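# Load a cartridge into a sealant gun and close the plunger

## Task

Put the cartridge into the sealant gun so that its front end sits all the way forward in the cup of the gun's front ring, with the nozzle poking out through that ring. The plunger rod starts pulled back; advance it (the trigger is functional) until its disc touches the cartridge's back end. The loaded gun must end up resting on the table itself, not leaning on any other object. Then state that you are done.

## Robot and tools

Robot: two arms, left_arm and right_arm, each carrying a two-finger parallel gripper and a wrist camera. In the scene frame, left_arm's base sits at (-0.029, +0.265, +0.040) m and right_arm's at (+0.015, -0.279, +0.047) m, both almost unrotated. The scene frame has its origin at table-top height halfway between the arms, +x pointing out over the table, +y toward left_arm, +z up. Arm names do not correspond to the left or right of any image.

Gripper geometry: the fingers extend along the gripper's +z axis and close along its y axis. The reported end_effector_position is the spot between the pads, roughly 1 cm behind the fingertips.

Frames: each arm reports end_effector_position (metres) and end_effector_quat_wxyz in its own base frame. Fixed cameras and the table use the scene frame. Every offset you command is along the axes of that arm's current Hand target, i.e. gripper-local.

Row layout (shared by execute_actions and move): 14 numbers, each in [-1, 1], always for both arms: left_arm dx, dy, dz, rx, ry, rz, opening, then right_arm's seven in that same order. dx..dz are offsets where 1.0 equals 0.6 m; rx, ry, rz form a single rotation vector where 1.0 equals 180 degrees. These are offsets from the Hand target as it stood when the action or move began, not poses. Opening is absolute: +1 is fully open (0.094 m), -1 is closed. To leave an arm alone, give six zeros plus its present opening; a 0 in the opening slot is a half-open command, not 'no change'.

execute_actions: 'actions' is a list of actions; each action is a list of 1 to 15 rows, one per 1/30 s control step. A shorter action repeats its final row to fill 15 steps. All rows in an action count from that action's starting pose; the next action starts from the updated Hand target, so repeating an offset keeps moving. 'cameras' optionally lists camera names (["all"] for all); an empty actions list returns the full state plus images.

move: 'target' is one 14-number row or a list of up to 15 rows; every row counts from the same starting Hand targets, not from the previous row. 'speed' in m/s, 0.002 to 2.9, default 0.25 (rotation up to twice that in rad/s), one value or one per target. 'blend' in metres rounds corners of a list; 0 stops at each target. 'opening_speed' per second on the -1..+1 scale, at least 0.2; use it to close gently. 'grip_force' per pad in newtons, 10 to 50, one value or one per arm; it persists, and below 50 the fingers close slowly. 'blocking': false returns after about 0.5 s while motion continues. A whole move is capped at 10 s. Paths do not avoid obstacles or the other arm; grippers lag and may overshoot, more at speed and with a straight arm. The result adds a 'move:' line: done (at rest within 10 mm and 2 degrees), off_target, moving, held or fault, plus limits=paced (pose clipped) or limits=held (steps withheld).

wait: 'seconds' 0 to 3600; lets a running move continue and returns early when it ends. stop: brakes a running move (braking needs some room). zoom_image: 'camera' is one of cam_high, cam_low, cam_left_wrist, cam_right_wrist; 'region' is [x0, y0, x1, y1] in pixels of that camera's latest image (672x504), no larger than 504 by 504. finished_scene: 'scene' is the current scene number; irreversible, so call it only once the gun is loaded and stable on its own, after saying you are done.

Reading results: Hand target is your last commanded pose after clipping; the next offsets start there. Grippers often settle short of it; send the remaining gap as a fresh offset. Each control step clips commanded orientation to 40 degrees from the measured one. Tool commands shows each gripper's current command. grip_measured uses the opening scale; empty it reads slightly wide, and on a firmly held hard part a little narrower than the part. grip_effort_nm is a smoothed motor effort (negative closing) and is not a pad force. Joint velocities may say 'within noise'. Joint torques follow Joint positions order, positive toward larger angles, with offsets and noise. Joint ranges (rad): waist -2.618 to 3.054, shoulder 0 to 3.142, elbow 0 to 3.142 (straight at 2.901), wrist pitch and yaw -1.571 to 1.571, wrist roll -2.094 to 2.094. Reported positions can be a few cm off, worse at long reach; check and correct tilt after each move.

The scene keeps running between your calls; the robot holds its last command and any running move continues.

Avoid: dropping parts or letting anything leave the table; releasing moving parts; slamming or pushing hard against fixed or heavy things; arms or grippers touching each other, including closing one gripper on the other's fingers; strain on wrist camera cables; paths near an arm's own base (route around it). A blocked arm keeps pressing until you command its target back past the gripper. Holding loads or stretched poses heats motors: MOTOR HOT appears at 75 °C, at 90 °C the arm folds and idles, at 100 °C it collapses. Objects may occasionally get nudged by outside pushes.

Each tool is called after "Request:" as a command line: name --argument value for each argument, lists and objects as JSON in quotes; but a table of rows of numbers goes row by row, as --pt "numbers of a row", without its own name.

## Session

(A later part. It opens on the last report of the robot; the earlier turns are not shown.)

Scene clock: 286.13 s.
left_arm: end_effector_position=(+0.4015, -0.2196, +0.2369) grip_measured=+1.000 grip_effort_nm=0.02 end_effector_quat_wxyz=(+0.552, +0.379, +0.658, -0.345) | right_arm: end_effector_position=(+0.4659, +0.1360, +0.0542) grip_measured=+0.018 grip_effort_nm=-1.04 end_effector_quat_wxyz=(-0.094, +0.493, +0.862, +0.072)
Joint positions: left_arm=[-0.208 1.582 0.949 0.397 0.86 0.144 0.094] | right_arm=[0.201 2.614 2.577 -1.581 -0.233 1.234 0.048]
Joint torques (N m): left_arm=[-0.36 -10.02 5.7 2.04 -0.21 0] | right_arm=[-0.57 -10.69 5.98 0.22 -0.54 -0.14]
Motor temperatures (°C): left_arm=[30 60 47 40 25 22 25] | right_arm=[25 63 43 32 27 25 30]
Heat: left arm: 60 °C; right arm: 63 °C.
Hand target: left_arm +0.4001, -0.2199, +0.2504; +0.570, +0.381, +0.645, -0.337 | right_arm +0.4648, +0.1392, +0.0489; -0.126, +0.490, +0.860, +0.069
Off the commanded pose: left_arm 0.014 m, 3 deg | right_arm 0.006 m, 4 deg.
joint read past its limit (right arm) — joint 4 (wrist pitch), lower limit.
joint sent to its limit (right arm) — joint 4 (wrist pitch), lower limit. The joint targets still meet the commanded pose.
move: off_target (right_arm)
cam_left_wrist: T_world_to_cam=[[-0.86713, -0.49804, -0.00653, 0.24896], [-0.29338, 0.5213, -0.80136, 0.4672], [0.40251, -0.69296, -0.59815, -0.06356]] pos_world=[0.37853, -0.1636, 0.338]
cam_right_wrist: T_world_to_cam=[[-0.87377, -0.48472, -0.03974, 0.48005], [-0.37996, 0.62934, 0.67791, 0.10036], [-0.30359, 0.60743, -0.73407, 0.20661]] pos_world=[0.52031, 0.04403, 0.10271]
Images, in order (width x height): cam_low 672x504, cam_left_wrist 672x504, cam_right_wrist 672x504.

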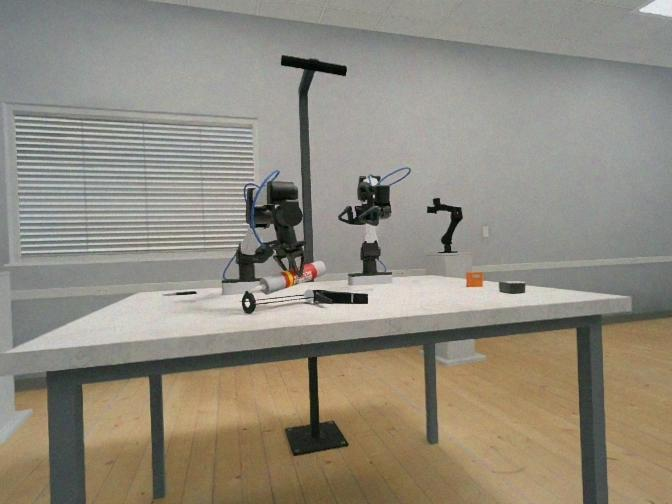

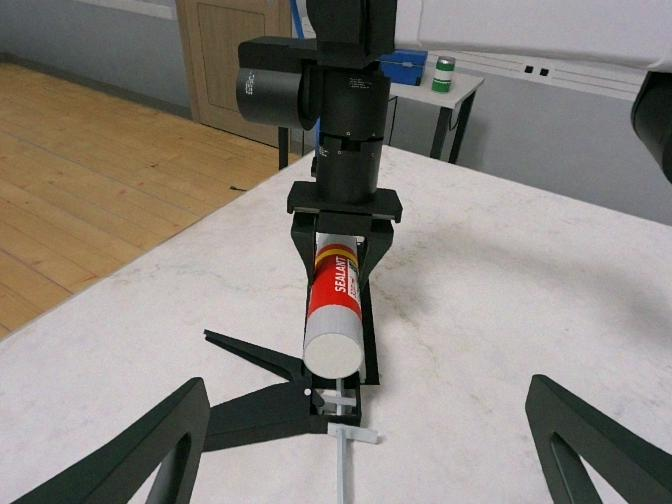

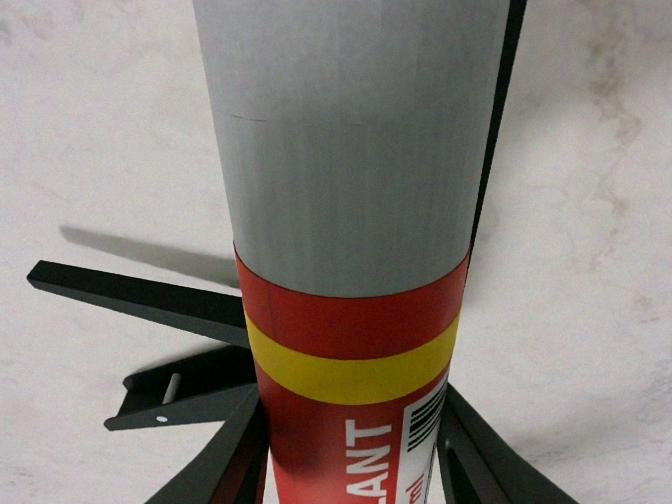

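Request:
move --target '[0,0,0,0,0,0,1,-0.0248,-0.0098,0.0283,0,0.003,0,-0.03]' --speed 0.08 --cameras '["cam_left_wrist","cam_high","cam_low"]'

Request:
zoom_image --camera "cam_low" --region '[230, 260, 330, 320]'

Request:
zoom_image --camera "cam_high" --region '[190, 220, 320, 340]'

Request:
zoom_image --camera "cam_left_wrist" --region '[260, 220, 420, 440]'

Scene clock: 300.60 s.
left_arm: end_effector_position=(+0.4015, -0.2196, +0.2369) grip_measured=+1.000 grip_effort_nm=0.02 end_effector_quat_wxyz=(+0.552, +0.379, +0.658, -0.345) | right_arm: end_effector_position=(+0.4657, +0.1264, +0.0328) grip_measured=+0.016 grip_effort_nm=-1.04 end_effector_quat_wxyz=(-0.112, +0.489, +0.863, +0.063)
Joint positions: left_arm=[-0.208 1.582 0.949 0.397 0.86 0.144 0.094] | right_arm=[0.179 2.661 2.577 -1.579 -0.24 1.2 0.048]
Joint torques (N m): left_arm=[-0.2 -10.04 5.72 2.06 -0.22 -0.01] | right_arm=[-0.7 -11 6.09 0.1 -0.49 -0.15]
Motor temperatures (°C): left_arm=[30 58 47 40 25 22 25] | right_arm=[25 65 42 32 27 25 30]
Heat: left arm: 58 °C; right arm: 65 °C.
Hand target: left_arm +0.4001, -0.2199, +0.2504; +0.570, +0.381, +0.645, -0.337 | right_arm +0.4644, +0.1281, +0.0284; -0.130, +0.490, +0.859, +0.071
Off the commanded pose: left_arm 0.014 m, 3 deg | right_arm 0.005 m, 2 deg.
joint sent to its limit (right arm) — joint 4 (wrist pitch), lower limit. The joint targets still meet the commanded pose.
move: done
cam_left_wrist: T_world_to_cam=[[-0.86713, -0.49804, -0.00653, 0.24896], [-0.29338, 0.5213, -0.80136, 0.4672], [0.40251, -0.69296, -0.59815, -0.06356]] pos_world=[0.37853, -0.1636, 0.338]
Images, in order (width x height): cam_high 672x504, cam_low 672x504, cam_left_wrist 672x504.

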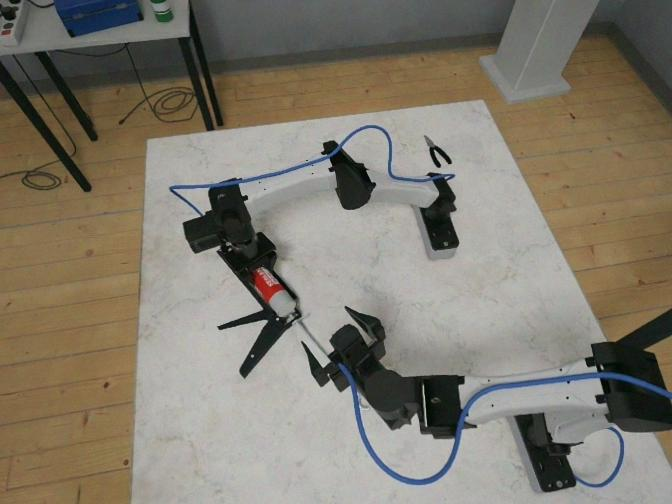

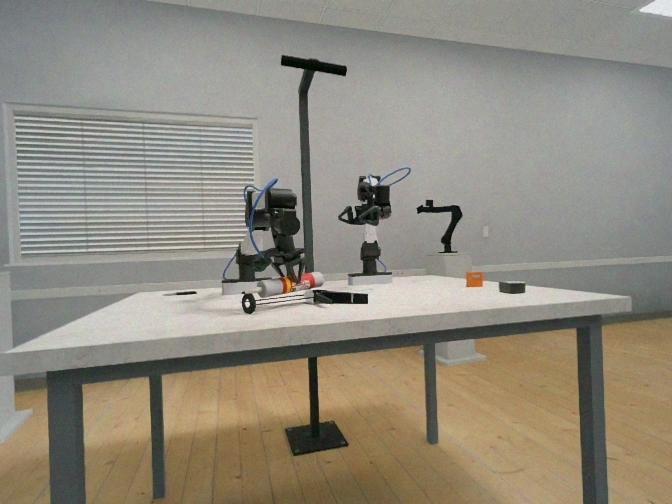

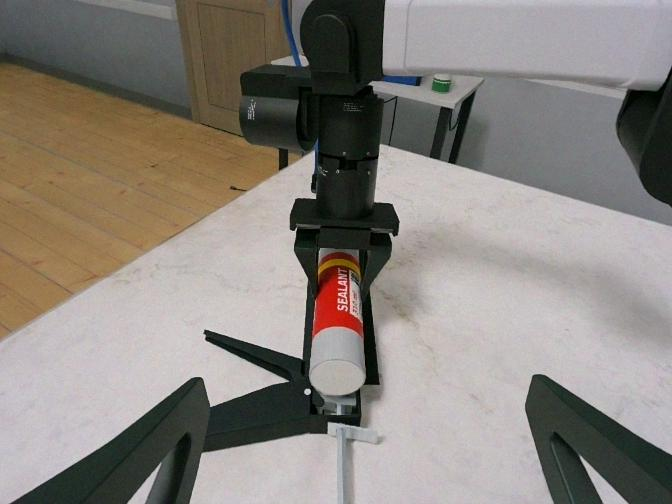

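Scaled by 5.040.

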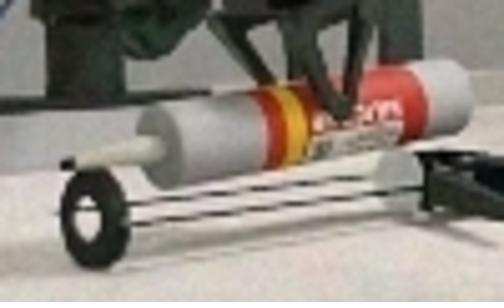

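Scaled by 3.877.

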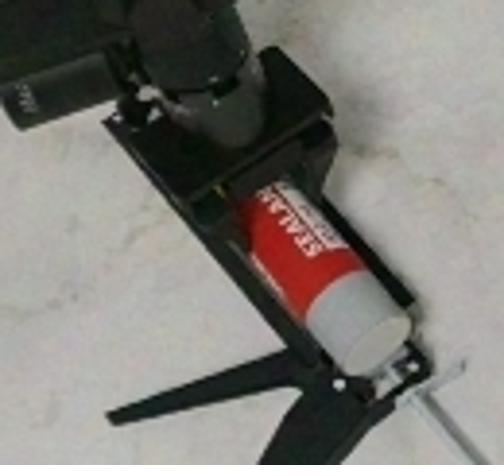

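Scaled by 2.291.

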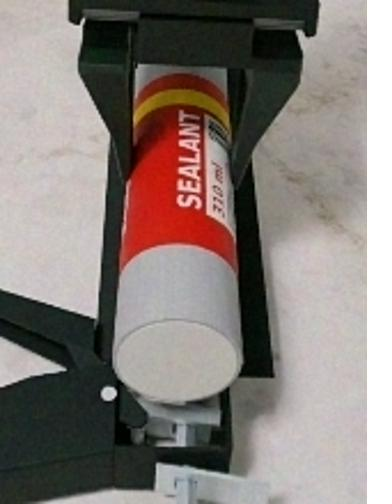

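Request:
move --pt "0 0 0 0 0 0 1 0.0623 0 -0.0332 0 0 0 -0.03" --pt "0 0 0 0 0 0 1 0.0488 0 -0.0007 0 0.047 0 -0.03" --speed 0.1 --cameras '["cam_left_wrist","cam_high","cam_low"]'

Request:
zoom_image --camera "cam_low" --region '[230, 260, 330, 320]'

Request:
zoom_image --camera "cam_left_wrist" --region '[260, 220, 420, 440]'

Scene clock: 349.10 s.
left_arm: end_effector_position=(+0.4015, -0.2196, +0.2369) grip_measured=+1.000 grip_effort_nm=0.02 end_effector_quat_wxyz=(+0.552, +0.379, +0.658, -0.345) | right_arm: end_effector_position=(+0.4530, +0.1491, +0.0377) grip_measured=+0.016 grip_effort_nm=-1.04 end_effector_quat_wxyz=(-0.164, +0.486, +0.852, +0.106)
Joint positions: left_arm=[-0.208 1.582 0.949 0.397 0.86 0.144 0.094] | right_arm=[0.184 2.63 2.507 -1.567 -0.375 1.198 0.048]
Joint torques (N m): left_arm=[-0.31 -10.03 5.76 2.06 -0.22 0] | right_arm=[-0.54 -10.99 6.57 -0.11 -0.63 -0.16]
Motor temperatures (°C): left_arm=[30 54 47 41 25 22 25] | right_arm=[24 64 41 30 27 25 30]
Heat: left arm: 54 °C; right arm: 64 °C.
Hand target: left_arm +0.4001, -0.2199, +0.2504; +0.570, +0.381, +0.645, -0.337 | right_arm +0.4502, +0.1521, +0.0374; -0.193, +0.483, +0.847, +0.107
Off the commanded pose: left_arm 0.014 m, 3 deg | right_arm 0.004 m, 3 deg.
joint sent to its limit (right arm) — joint 4 (wrist pitch), lower limit. The joint targets still meet the commanded pose.
move: off_target (right_arm)
cam_left_wrist: T_world_to_cam=[[-0.86713, -0.49804, -0.00653, 0.24896], [-0.29338, 0.5213, -0.80136, 0.4672], [0.40251, -0.69296, -0.59815, -0.06356]] pos_world=[0.37853, -0.1636, 0.338]
Images, in order (width x height): cam_high 672x504, cam_low 672x504, cam_left_wrist 672x504.

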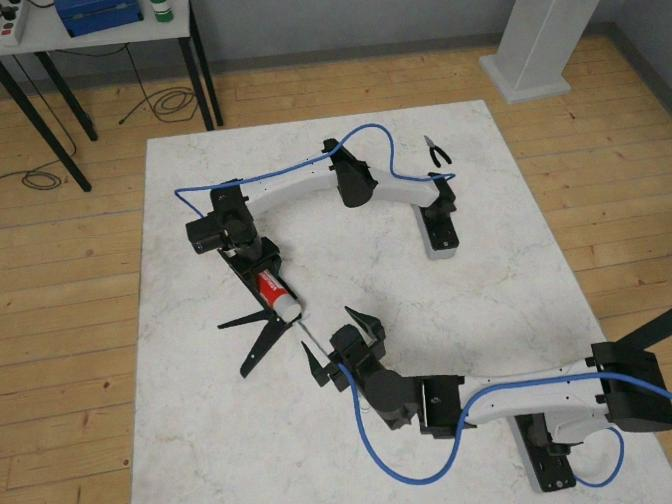

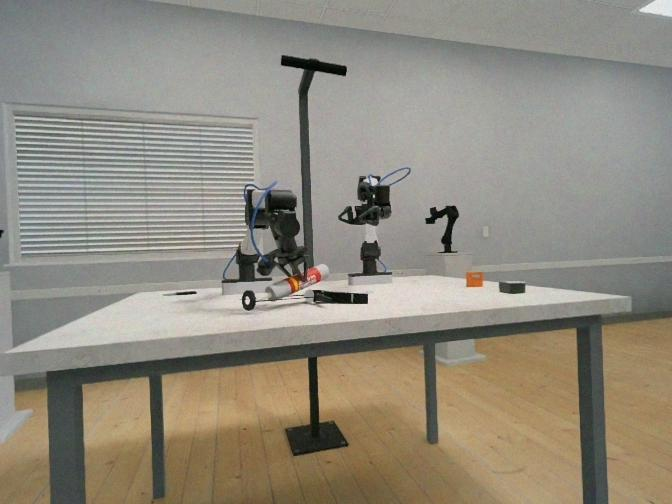

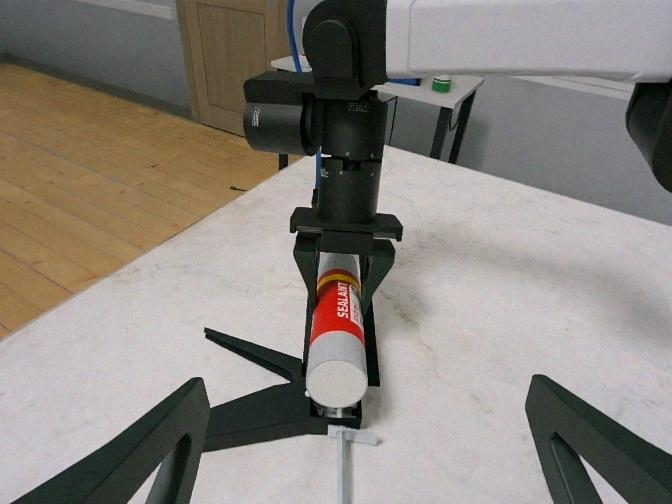

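Scaled by 5.040.

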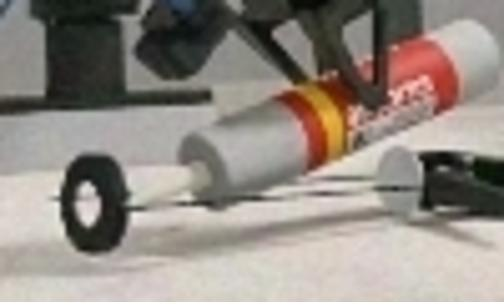

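Scaled by 2.291.

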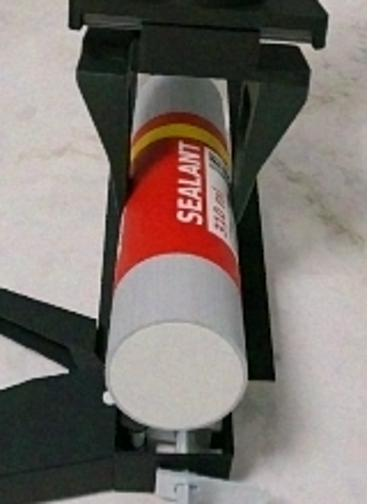

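Request:
zoom_image --camera "cam_low" --region '[236, 285, 276, 315]'

Request:
zoom_image --camera "cam_high" --region '[190, 220, 320, 340]'

Scaled by 12.600.

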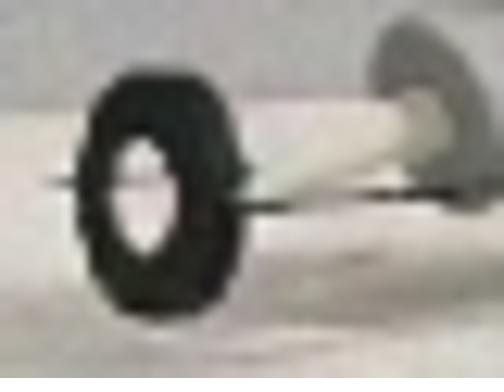

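Scaled by 3.877.

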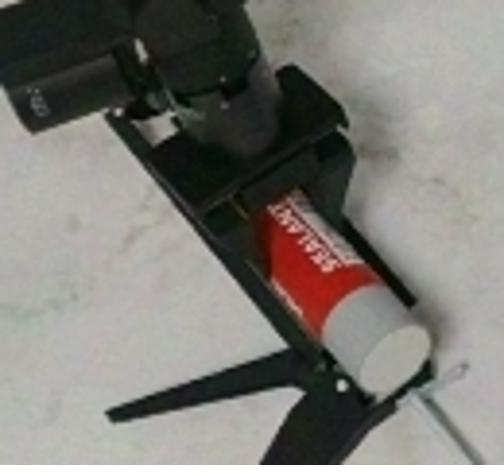

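Request:
move --target '[0,0,0,0,0,0,1,-0.037,-0.0058,-0.0195,0,0,0,-0.03]' --speed 0.06 --cameras '["cam_left_wrist","cam_high","cam_low"]'

Request:
zoom_image --camera "cam_low" --region '[230, 270, 310, 318]'

Request:
zoom_image --camera "cam_left_wrist" --region '[260, 220, 420, 440]'

Scene clock: 386.87 s.
left_arm: end_effector_position=(+0.4015, -0.2196, +0.2369) grip_measured=+1.000 grip_effort_nm=0.02 end_effector_quat_wxyz=(+0.552, +0.379, +0.658, -0.345) | right_arm: end_effector_position=(+0.4602, +0.1252, +0.0379) grip_measured=+0.016 grip_effort_nm=-1.04 end_effector_quat_wxyz=(-0.159, +0.491, +0.849, +0.115)
Joint positions: left_arm=[-0.208 1.582 0.949 0.397 0.86 0.144 0.094] | right_arm=[0.131 2.63 2.507 -1.567 -0.378 1.156 0.048]
Joint torques (N m): left_arm=[-0.31 -9.91 5.67 2.05 -0.19 0] | right_arm=[-0.14 -10.78 7.86 -0.11 -0.53 -0.14]
Motor temperatures (°C): left_arm=[29 53 46 41 25 22 25] | right_arm=[24 74 40 29 27 25 30]
Heat: left arm: 53 °C; right arm: 74 °C.
Hand target: left_arm +0.4001, -0.2199, +0.2504; +0.570, +0.381, +0.645, -0.337 | right_arm +0.4600, +0.1288, +0.0384; -0.193, +0.483, +0.847, +0.107
Off the commanded pose: left_arm 0.014 m, 3 deg | right_arm 0.004 m, 4 deg.
joint sent to its limit (right arm) — joint 4 (wrist pitch), lower limit. The joint targets are off in orientation, not in position.
move: off_target (right_arm)
cam_left_wrist: T_world_to_cam=[[-0.86713, -0.49804, -0.00653, 0.24896], [-0.29338, 0.5213, -0.80136, 0.4672], [0.40251, -0.69296, -0.59815, -0.06356]] pos_world=[0.37853, -0.1636, 0.338]
Images, in order (width x height): cam_high 672x504, cam_low 672x504, cam_left_wrist 672x504.

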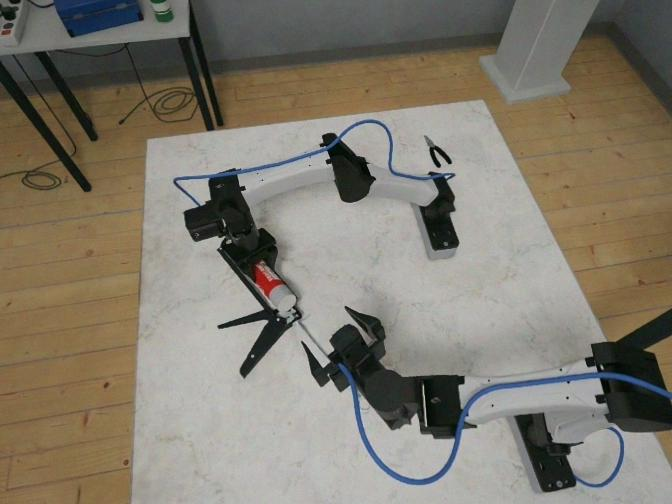

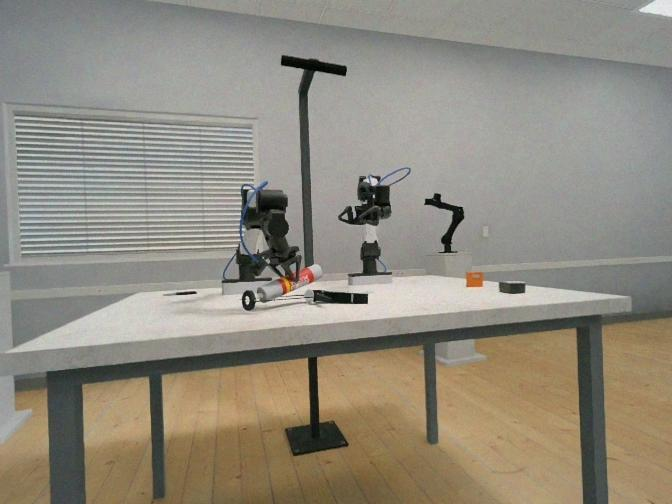

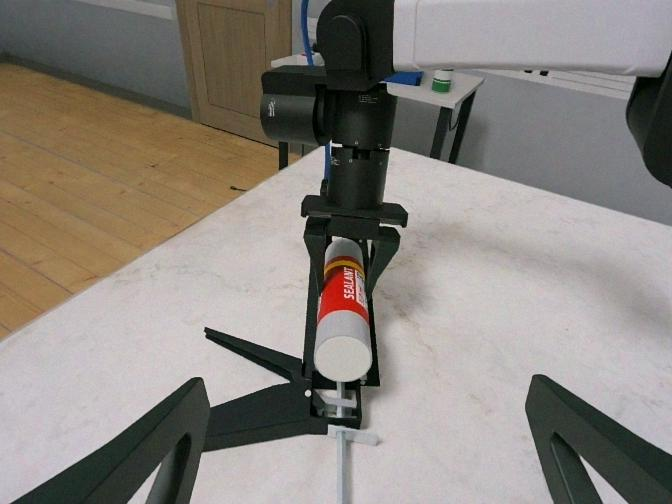

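Scaled by 6.300.

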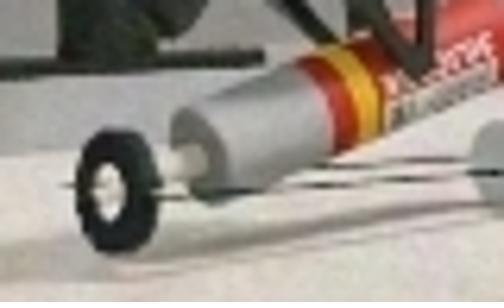

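Scaled by 2.291.

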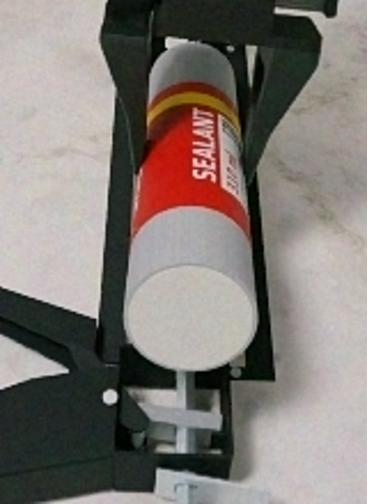

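Request:
move --target '[0,0,0,0,0,0,1,-0.0317,0.0017,-0.0113,0,0,0,-0.03]' --speed 0.08 --cameras '["cam_left_wrist","cam_low"]'

Request:
zoom_image --camera "cam_low" --region '[230, 270, 330, 318]'

Request:
zoom_image --camera "cam_left_wrist" --region '[260, 220, 420, 440]'

Scene clock: 395.30 s.
left_arm: end_effector_position=(+0.4015, -0.2196, +0.2369) grip_measured=+1.000 grip_effort_nm=0.03 end_effector_quat_wxyz=(+0.552, +0.379, +0.658, -0.345) | right_arm: end_effector_position=(+0.4685, +0.1103, +0.0332) grip_measured=+0.016 grip_effort_nm=-1.04 end_effector_quat_wxyz=(-0.154, +0.492, +0.848, +0.121)
Joint positions: left_arm=[-0.208 1.582 0.949 0.397 0.86 0.144 0.094] | right_arm=[0.097 2.656 2.538 -1.567 -0.378 1.127 0.048]
Joint torques (N m): left_arm=[-0.25 -9.95 5.68 2.05 -0.2 -0.01] | right_arm=[-0.5 -10.91 9.05 -0.1 -0.48 -0.12]
Motor temperatures (°C): left_arm=[29 53 46 41 25 22 25] | right_arm=[24 75 41 29 27 25 30]
Heat: left arm: 53 °C; right arm: 75 °C. Fold the right arm in close to its base, or ease its load, before you think long.
Hand target: left_arm +0.4001, -0.2199, +0.2504; +0.570, +0.381, +0.645, -0.337 | right_arm +0.4712, +0.1121, +0.0364; -0.193, +0.483, +0.847, +0.107
Off the commanded pose: left_arm 0.014 m, 3 deg | right_arm 0.004 m, 5 deg.
MOTOR HOT: joint 2 (shoulder) of the right arm reports 75 °C; the controller's stop level is 90 °C. To cool a motor, set the load down, stop pushing, or move to a pose that needs little force.
joint sent to its limit (right arm) — joint 4 (wrist pitch), lower limit. The joint targets are off in orientation, not in position.
move: off_target (right_arm)
cam_left_wrist: T_world_to_cam=[[-0.86713, -0.49804, -0.00653, 0.24896], [-0.29338, 0.5213, -0.80136, 0.4672], [0.40251, -0.69296, -0.59815, -0.06356]] pos_world=[0.37853, -0.1636, 0.338]
Images, in order (width x height): cam_low 672x504, cam_left_wrist 672x504.

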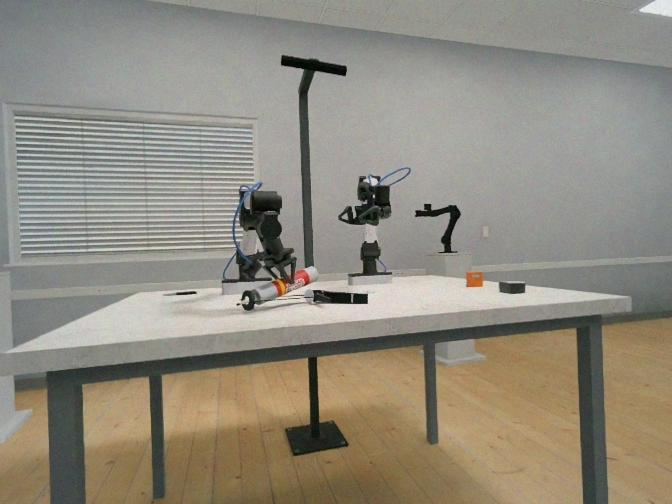

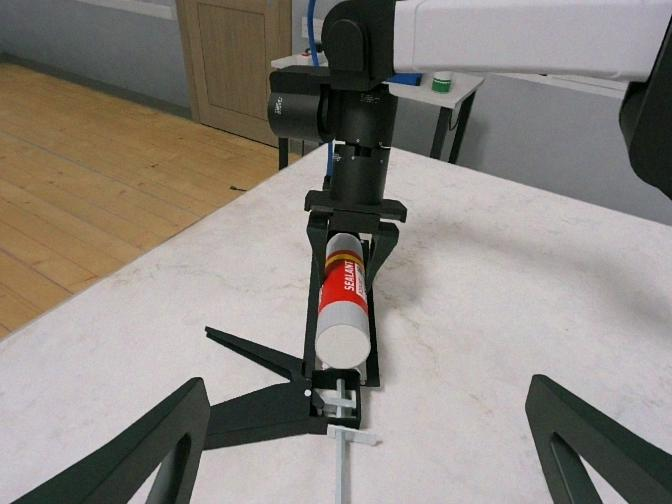

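Scaled by 5.040.

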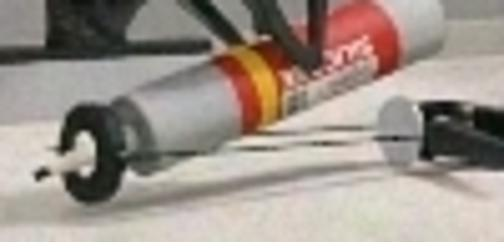

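Scaled by 2.291.

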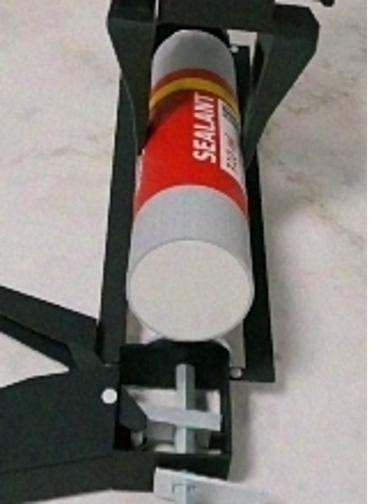

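Request:
move --target '[0,0,0,0,0,0,1,-0.013,0,0.0233,0,-0.05,0,-0.03]' --speed 0.08 --cameras '["cam_left_wrist","cam_low"]'

Request:
zoom_image --camera "cam_low" --region '[230, 270, 330, 318]'

Request:
zoom_image --camera "cam_left_wrist" --region '[260, 220, 420, 440]'

Scene clock: 403.90 s.
left_arm: end_effector_position=(+0.4015, -0.2196, +0.2369) grip_measured=+1.000 grip_effort_nm=0.02 end_effector_quat_wxyz=(+0.552, +0.379, +0.658, -0.345) | right_arm: end_effector_position=(+0.4709, +0.1078, +0.0205) grip_measured=+0.016 grip_effort_nm=-1.04 end_effector_quat_wxyz=(-0.124, +0.490, +0.860, +0.075)
Joint positions: left_arm=[-0.208 1.582 0.949 0.397 0.86 0.144 0.094] | right_arm=[0.129 2.688 2.573 -1.567 -0.27 1.149 0.048]
Joint torques (N m): left_arm=[-0.29 -9.95 5.74 2.04 -0.21 -0.01] | right_arm=[0.83 -10.88 8.94 -0.07 -0.01 0.06]
Motor temperatures (°C): left_arm=[29 53 46 42 25 22 25] | right_arm=[24 74 42 29 27 25 31]
Heat: left arm: 53 °C; right arm: 74 °C. Fold the right arm in close to its base, or ease its load, before you think long.
Hand target: left_arm +0.4001, -0.2199, +0.2504; +0.570, +0.381, +0.645, -0.337 | right_arm +0.4716, +0.1110, +0.0202; -0.126, +0.490, +0.860, +0.069
Off the commanded pose: left_arm 0.014 m, 3 deg | right_arm 0.003 m, 1 deg.
MOTOR HOT: still on. Joint 2 (shoulder) of the right arm reports 74 °C.
joint sent to its limit (right arm) — joint 4 (wrist pitch), lower limit. The joint targets still meet the commanded pose.
move: done
cam_left_wrist: T_world_to_cam=[[-0.86713, -0.49804, -0.00653, 0.24896], [-0.29338, 0.5213, -0.80136, 0.4672], [0.40251, -0.69296, -0.59815, -0.06356]] pos_world=[0.37853, -0.1636, 0.338]
Images, in order (width x height): cam_low 672x504, cam_left_wrist 672x504.

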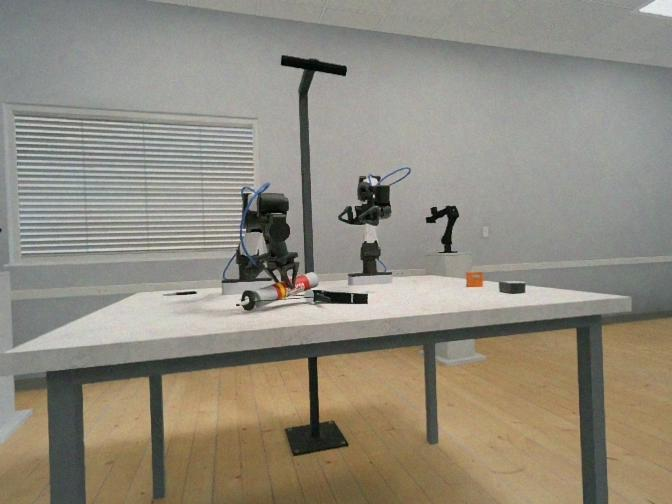

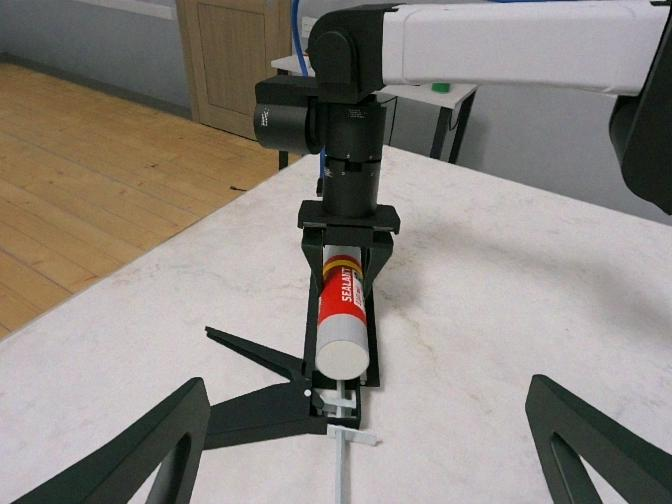

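Scaled by 5.040.

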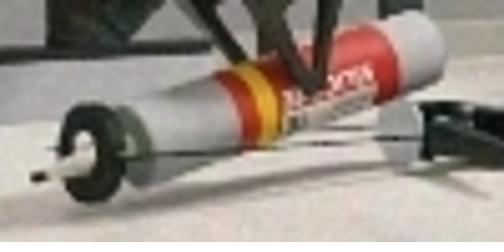

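Scaled by 2.291.

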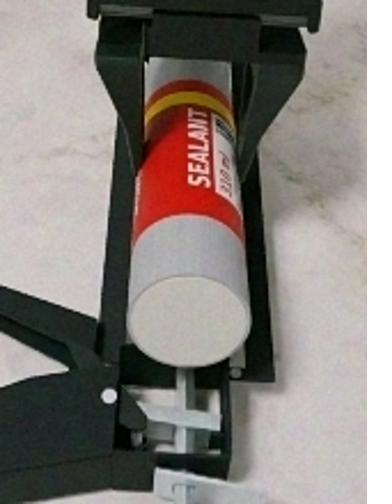

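Request:
move --target '[0,0,0,0,0,0,1,-0.0157,0,0.0233,0,-0.05,0,-0.03]' --speed 0.08 --cameras '["cam_left_wrist","cam_low"]'

Request:
zoom_image --camera "cam_low" --region '[230, 270, 330, 318]'

Request:
zoom_image --camera "cam_left_wrist" --region '[260, 220, 420, 440]'

Scene clock: 413.90 s.
left_arm: end_effector_position=(+0.4015, -0.2196, +0.2369) grip_measured=+1.000 grip_effort_nm=0.03 end_effector_quat_wxyz=(+0.552, +0.379, +0.658, -0.345) | right_arm: end_effector_position=(+0.4717, +0.1087, +0.0146) grip_measured=+0.016 grip_effort_nm=-1.04 end_effector_quat_wxyz=(-0.077, +0.493, +0.866, +0.047)
Joint positions: left_arm=[-0.208 1.582 0.949 0.397 0.86 0.144 0.094] | right_arm=[0.166 2.599 2.399 -1.431 -0.17 1.195 0.048]
Joint torques (N m): left_arm=[-0.28 -10 5.72 2.07 -0.23 -0.01] | right_arm=[1.14 -11.3 3.75 0.55 0.55 0.1]
Motor temperatures (°C): left_arm=[29 53 46 42 25 22 25] | right_arm=[24 72 42 29 27 25 31]
Heat: left arm: 53 °C; right arm: 72 °C. Fold the right arm in close to its base, or ease its load, before you think long.
Hand target: left_arm +0.4001, -0.2199, +0.2504; +0.570, +0.381, +0.645, -0.337 | right_arm +0.4742, +0.1068, +0.0042; -0.058, +0.494, +0.867, +0.031
Off the commanded pose: left_arm 0.014 m, 3 deg | right_arm 0.011 m, 3 deg.
MOTOR HOT: still on. Joint 2 (shoulder) of the right arm reports 72 °C.
move: off_target (right_arm)
cam_left_wrist: T_world_to_cam=[[-0.86713, -0.49804, -0.00653, 0.24896], [-0.29338, 0.5213, -0.80136, 0.4672], [0.40251, -0.69296, -0.59815, -0.06356]] pos_world=[0.37853, -0.1636, 0.338]
Images, in order (width x height): cam_low 672x504, cam_left_wrist 672x504.

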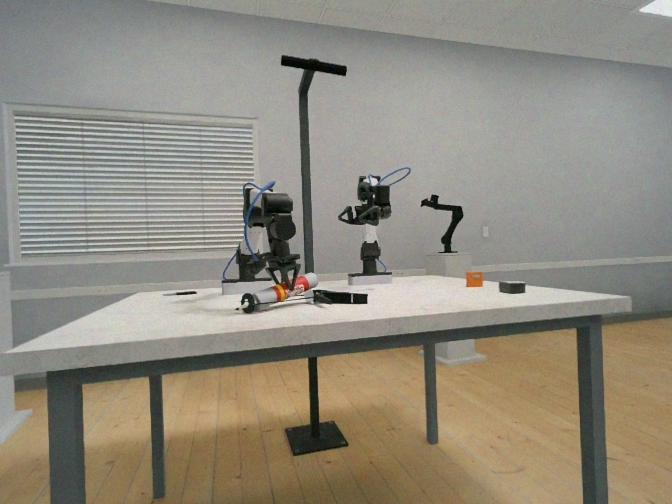

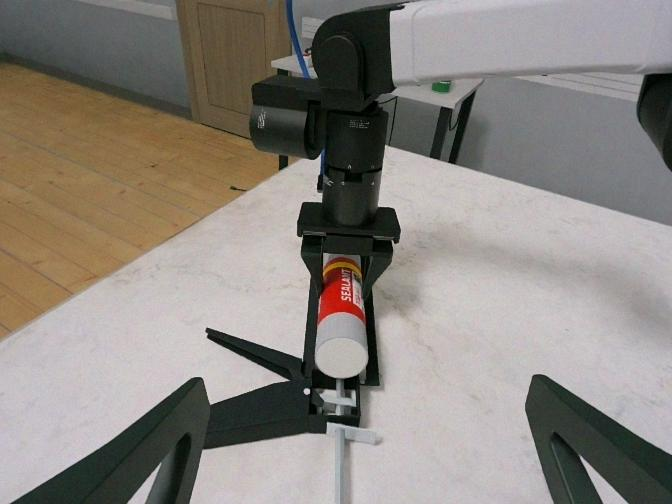

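Scaled by 5.040.

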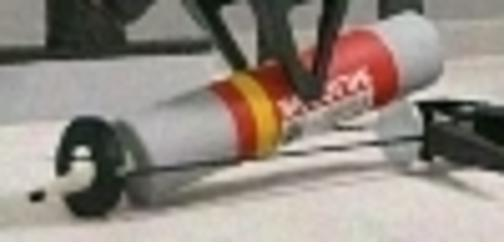

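Scaled by 2.291.

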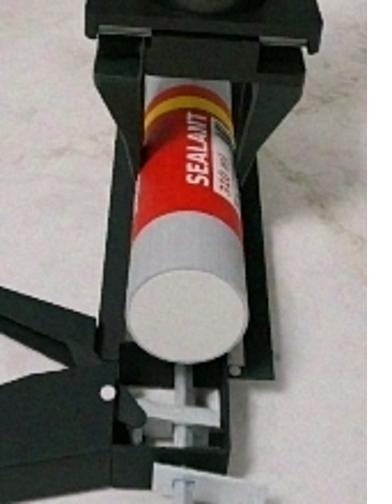

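Request:
move --target '[0,0,0,0,0,0,1,-0.032,-0.0025,-0.0285,0,0,0,-0.03]' --speed 0.08 --cameras '["cam_left_wrist","cam_low"]'

Request:
zoom_image --camera "cam_low" --region '[230, 270, 330, 318]'

Request:
zoom_image --camera "cam_left_wrist" --region '[260, 220, 420, 440]'

Scene clock: 449.17 s.
left_arm: end_effector_position=(+0.4015, -0.2196, +0.2369) grip_measured=+1.000 grip_effort_nm=0.03 end_effector_quat_wxyz=(+0.552, +0.379, +0.658, -0.345) | right_arm: end_effector_position=(+0.4812, +0.0958, +0.0196) grip_measured=+0.016 grip_effort_nm=-1.04 end_effector_quat_wxyz=(-0.064, +0.494, +0.866, +0.042)
Joint positions: left_arm=[-0.208 1.582 0.949 0.397 0.86 0.144 0.094] | right_arm=[0.146 2.638 2.495 -1.478 -0.144 1.179 0.048]
Joint torques (N m): left_arm=[-0.28 -10.02 5.75 2.06 -0.23 0] | right_arm=[-0.7 -10.67 9.11 0.02 0.31 -0.18]
Motor temperatures (°C): left_arm=[29 53 46 42 25 22 24] | right_arm=[24 68 40 29 27 25 31]
Heat: left arm: 53 °C; right arm: 68 °C.
Hand target: left_arm +0.4001, -0.2199, +0.2504; +0.570, +0.381, +0.645, -0.337 | right_arm +0.4838, +0.0877, +0.0188; -0.058, +0.494, +0.867, +0.031
Off the commanded pose: left_arm 0.014 m, 3 deg | right_arm 0.009 m, 1 deg.
MOTOR HOT: cleared for the motors of the right arm.
move: done
cam_left_wrist: T_world_to_cam=[[-0.86713, -0.49804, -0.00653, 0.24896], [-0.29338, 0.5213, -0.80136, 0.4672], [0.40251, -0.69296, -0.59815, -0.06356]] pos_world=[0.37853, -0.1636, 0.338]
Images, in order (width x height): cam_low 672x504, cam_left_wrist 672x504.

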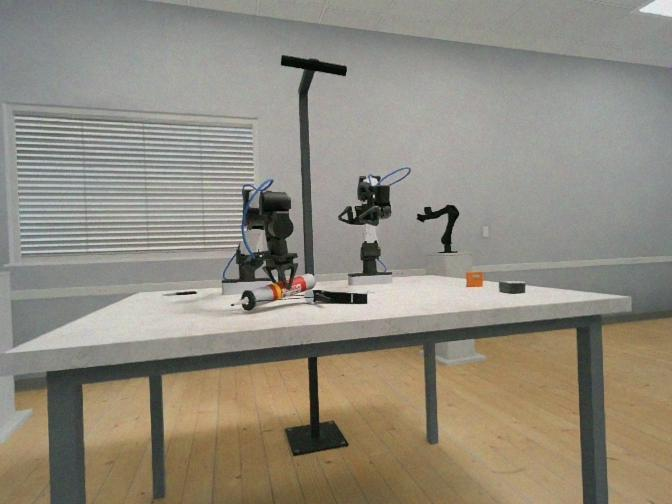

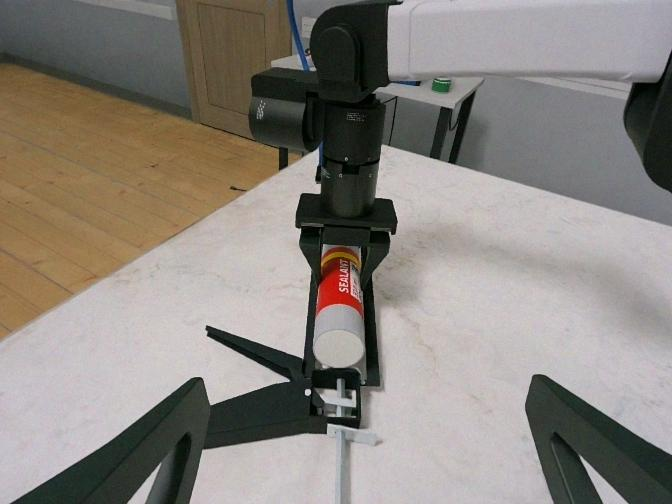

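Scaled by 5.040.

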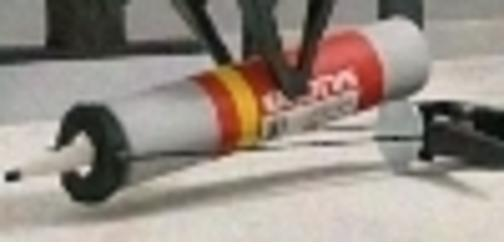

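Scaled by 2.291.

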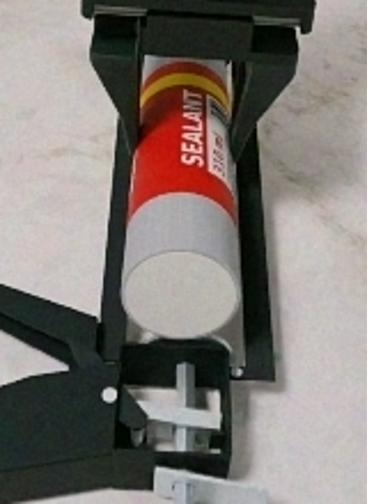

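Request:
move --target '[0,0,0,0,0,0,1,-0.0087,-0.0017,0.0157,0,-0.028,0,-0.03]' --speed 0.08 --cameras '["cam_left_wrist","cam_low"]'

Request:
zoom_image --camera "cam_low" --region '[230, 270, 330, 318]'

Request:
zoom_image --camera "cam_left_wrist" --region '[260, 220, 420, 440]'

Scene clock: 456.10 s.
left_arm: end_effector_position=(+0.4015, -0.2196, +0.2369) grip_measured=+1.000 grip_effort_nm=0.02 end_effector_quat_wxyz=(+0.552, +0.379, +0.658, -0.345) | right_arm: end_effector_position=(+0.4822, +0.0920, +0.0123) grip_measured=+0.016 grip_effort_nm=-1.04 end_effector_quat_wxyz=(-0.046, +0.495, +0.867, +0.029)
Joint positions: left_arm=[-0.208 1.582 0.949 0.397 0.86 0.144 0.094] | right_arm=[0.152 2.607 2.412 -1.411 -0.103 1.187 0.048]
Joint torques (N m): left_arm=[-0.32 -9.94 5.7 2.05 -0.2 0] | right_arm=[0.46 -12.41 4.41 0.55 0.78 -0.01]
Motor temperatures (°C): left_arm=[29 53 46 42 25 22 24] | right_arm=[24 69 41 28 27 25 31]
Heat: left arm: 53 °C; right arm: 69 °C.
Hand target: left_arm +0.4001, -0.2199, +0.2504; +0.570, +0.381, +0.645, -0.337 | right_arm +0.4849, +0.0837, +0.0087; -0.020, +0.495, +0.869, +0.009
Off the commanded pose: left_arm 0.014 m, 3 deg | right_arm 0.009 m, 4 deg.
move: off_target (right_arm)
cam_left_wrist: T_world_to_cam=[[-0.86713, -0.49804, -0.00653, 0.24896], [-0.29338, 0.5213, -0.80136, 0.4672], [0.40251, -0.69296, -0.59815, -0.06356]] pos_world=[0.37853, -0.1636, 0.338]
Images, in order (width x height): cam_low 672x504, cam_left_wrist 672x504.

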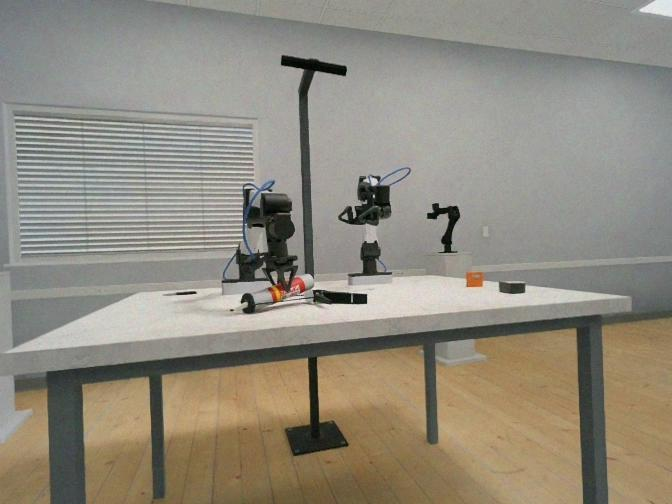

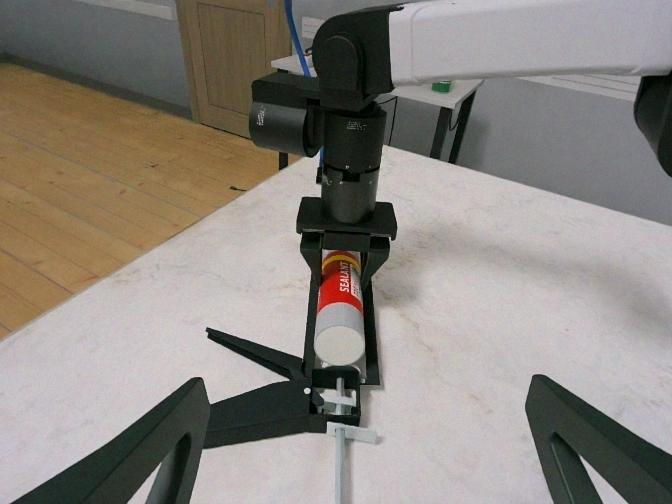

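Scaled by 5.040.

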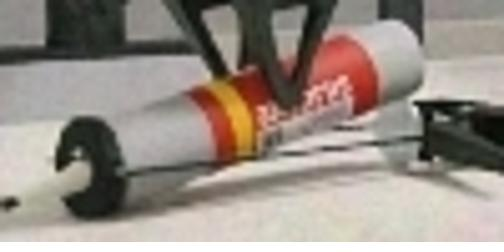

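Scaled by 2.291.

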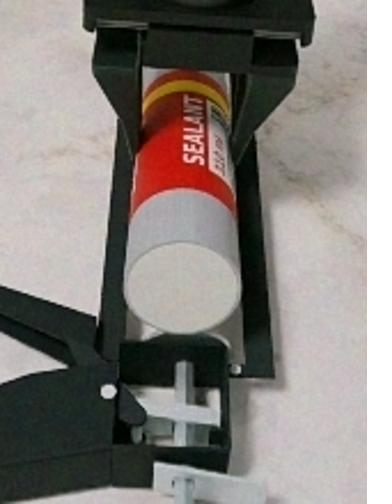

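Request:
zoom_image --camera "cam_left_wrist" --region '[300, 320, 390, 440]'

Request:
zoom_image --camera "cam_low" --region '[290, 270, 340, 310]'

Scaled by 4.200.

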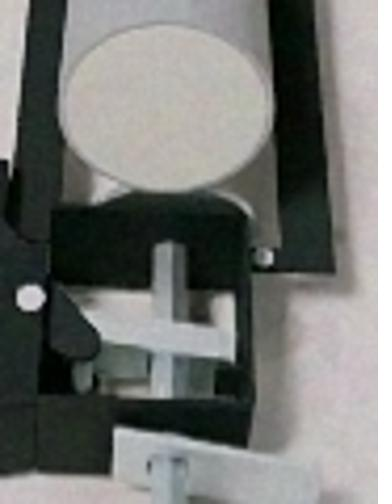

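Scaled by 10.080.

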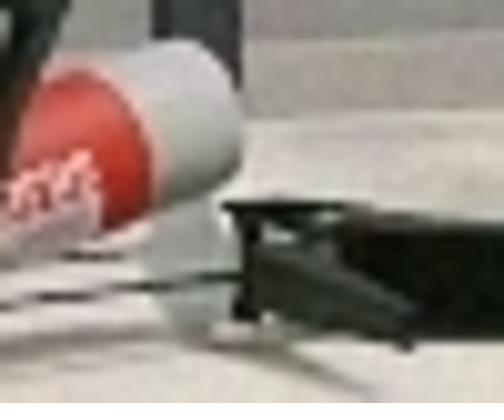

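Request:
move --target '[0,0,0,0,0,0,1,-0.0097,0,-0.0132,0,0,0,-0.03]' --speed 0.06 --cameras '["cam_left_wrist","cam_low"]'

Request:
zoom_image --camera "cam_low" --region '[230, 270, 330, 318]'

Request:
zoom_image --camera "cam_left_wrist" --region '[300, 300, 390, 420]'

Scene clock: 497.23 s.
left_arm: end_effector_position=(+0.4015, -0.2196, +0.2369) grip_measured=+1.000 grip_effort_nm=0.03 end_effector_quat_wxyz=(+0.552, +0.379, +0.658, -0.345) | right_arm: end_effector_position=(+0.4827, +0.0904, +0.0130) grip_measured=+0.016 grip_effort_nm=-1.04 end_effector_quat_wxyz=(-0.042, +0.495, +0.868, +0.026)
Joint positions: left_arm=[-0.208 1.582 0.949 0.397 0.86 0.144 0.094] | right_arm=[0.152 2.607 2.416 -1.413 -0.093 1.187 0.048]
Joint torques (N m): left_arm=[-0.32 -9.96 5.72 2.04 -0.21 -0.01] | right_arm=[-0.55 -11.84 8.01 0.21 0.71 -0.13]
Motor temperatures (°C): left_arm=[29 53 46 42 25 22 24] | right_arm=[24 86 39 28 27 25 31]
Heat: left arm: 53 °C; right arm: 86 °C. Fold the right arm in close to its base, or ease its load, before you think long.
Hand target: left_arm +0.4001, -0.2199, +0.2504; +0.570, +0.381, +0.645, -0.337 | right_arm +0.4880, +0.0783, +0.0163; -0.020, +0.495, +0.869, +0.009
Off the commanded pose: left_arm 0.014 m, 3 deg | right_arm 0.014 m, 3 deg.
MOTOR HOT: joint 2 (shoulder) of the right arm reports 86 °C; the controller's stop level is 90 °C. To cool a motor, set the load down, stop pushing, or move to a pose that needs little force.
move: off_target (right_arm)
cam_left_wrist: T_world_to_cam=[[-0.86713, -0.49804, -0.00653, 0.24896], [-0.29338, 0.5213, -0.80136, 0.4672], [0.40251, -0.69296, -0.59815, -0.06356]] pos_world=[0.37853, -0.1636, 0.338]
Images, in order (width x height): cam_low 672x504, cam_left_wrist 672x504.

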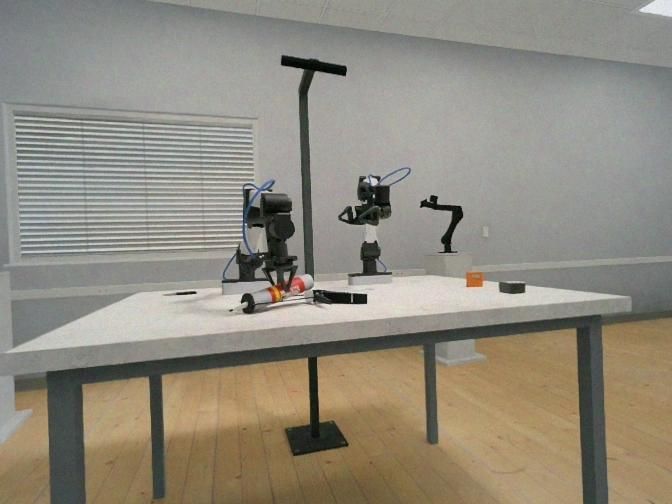

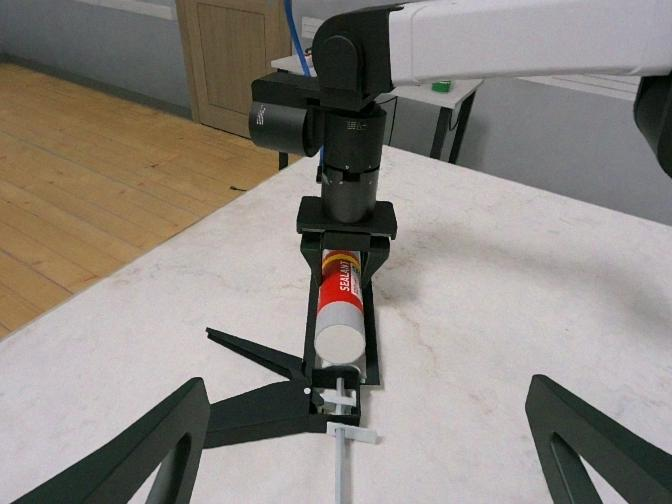

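Scaled by 5.040.

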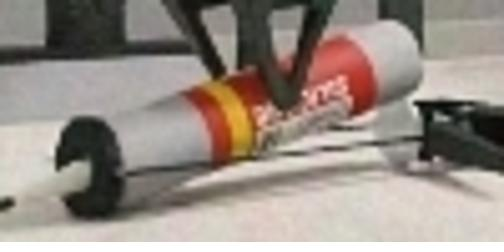

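Scaled by 4.200.

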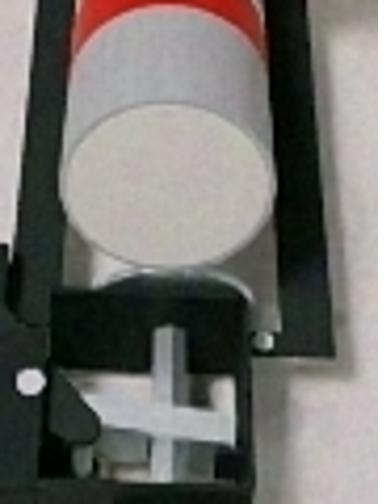

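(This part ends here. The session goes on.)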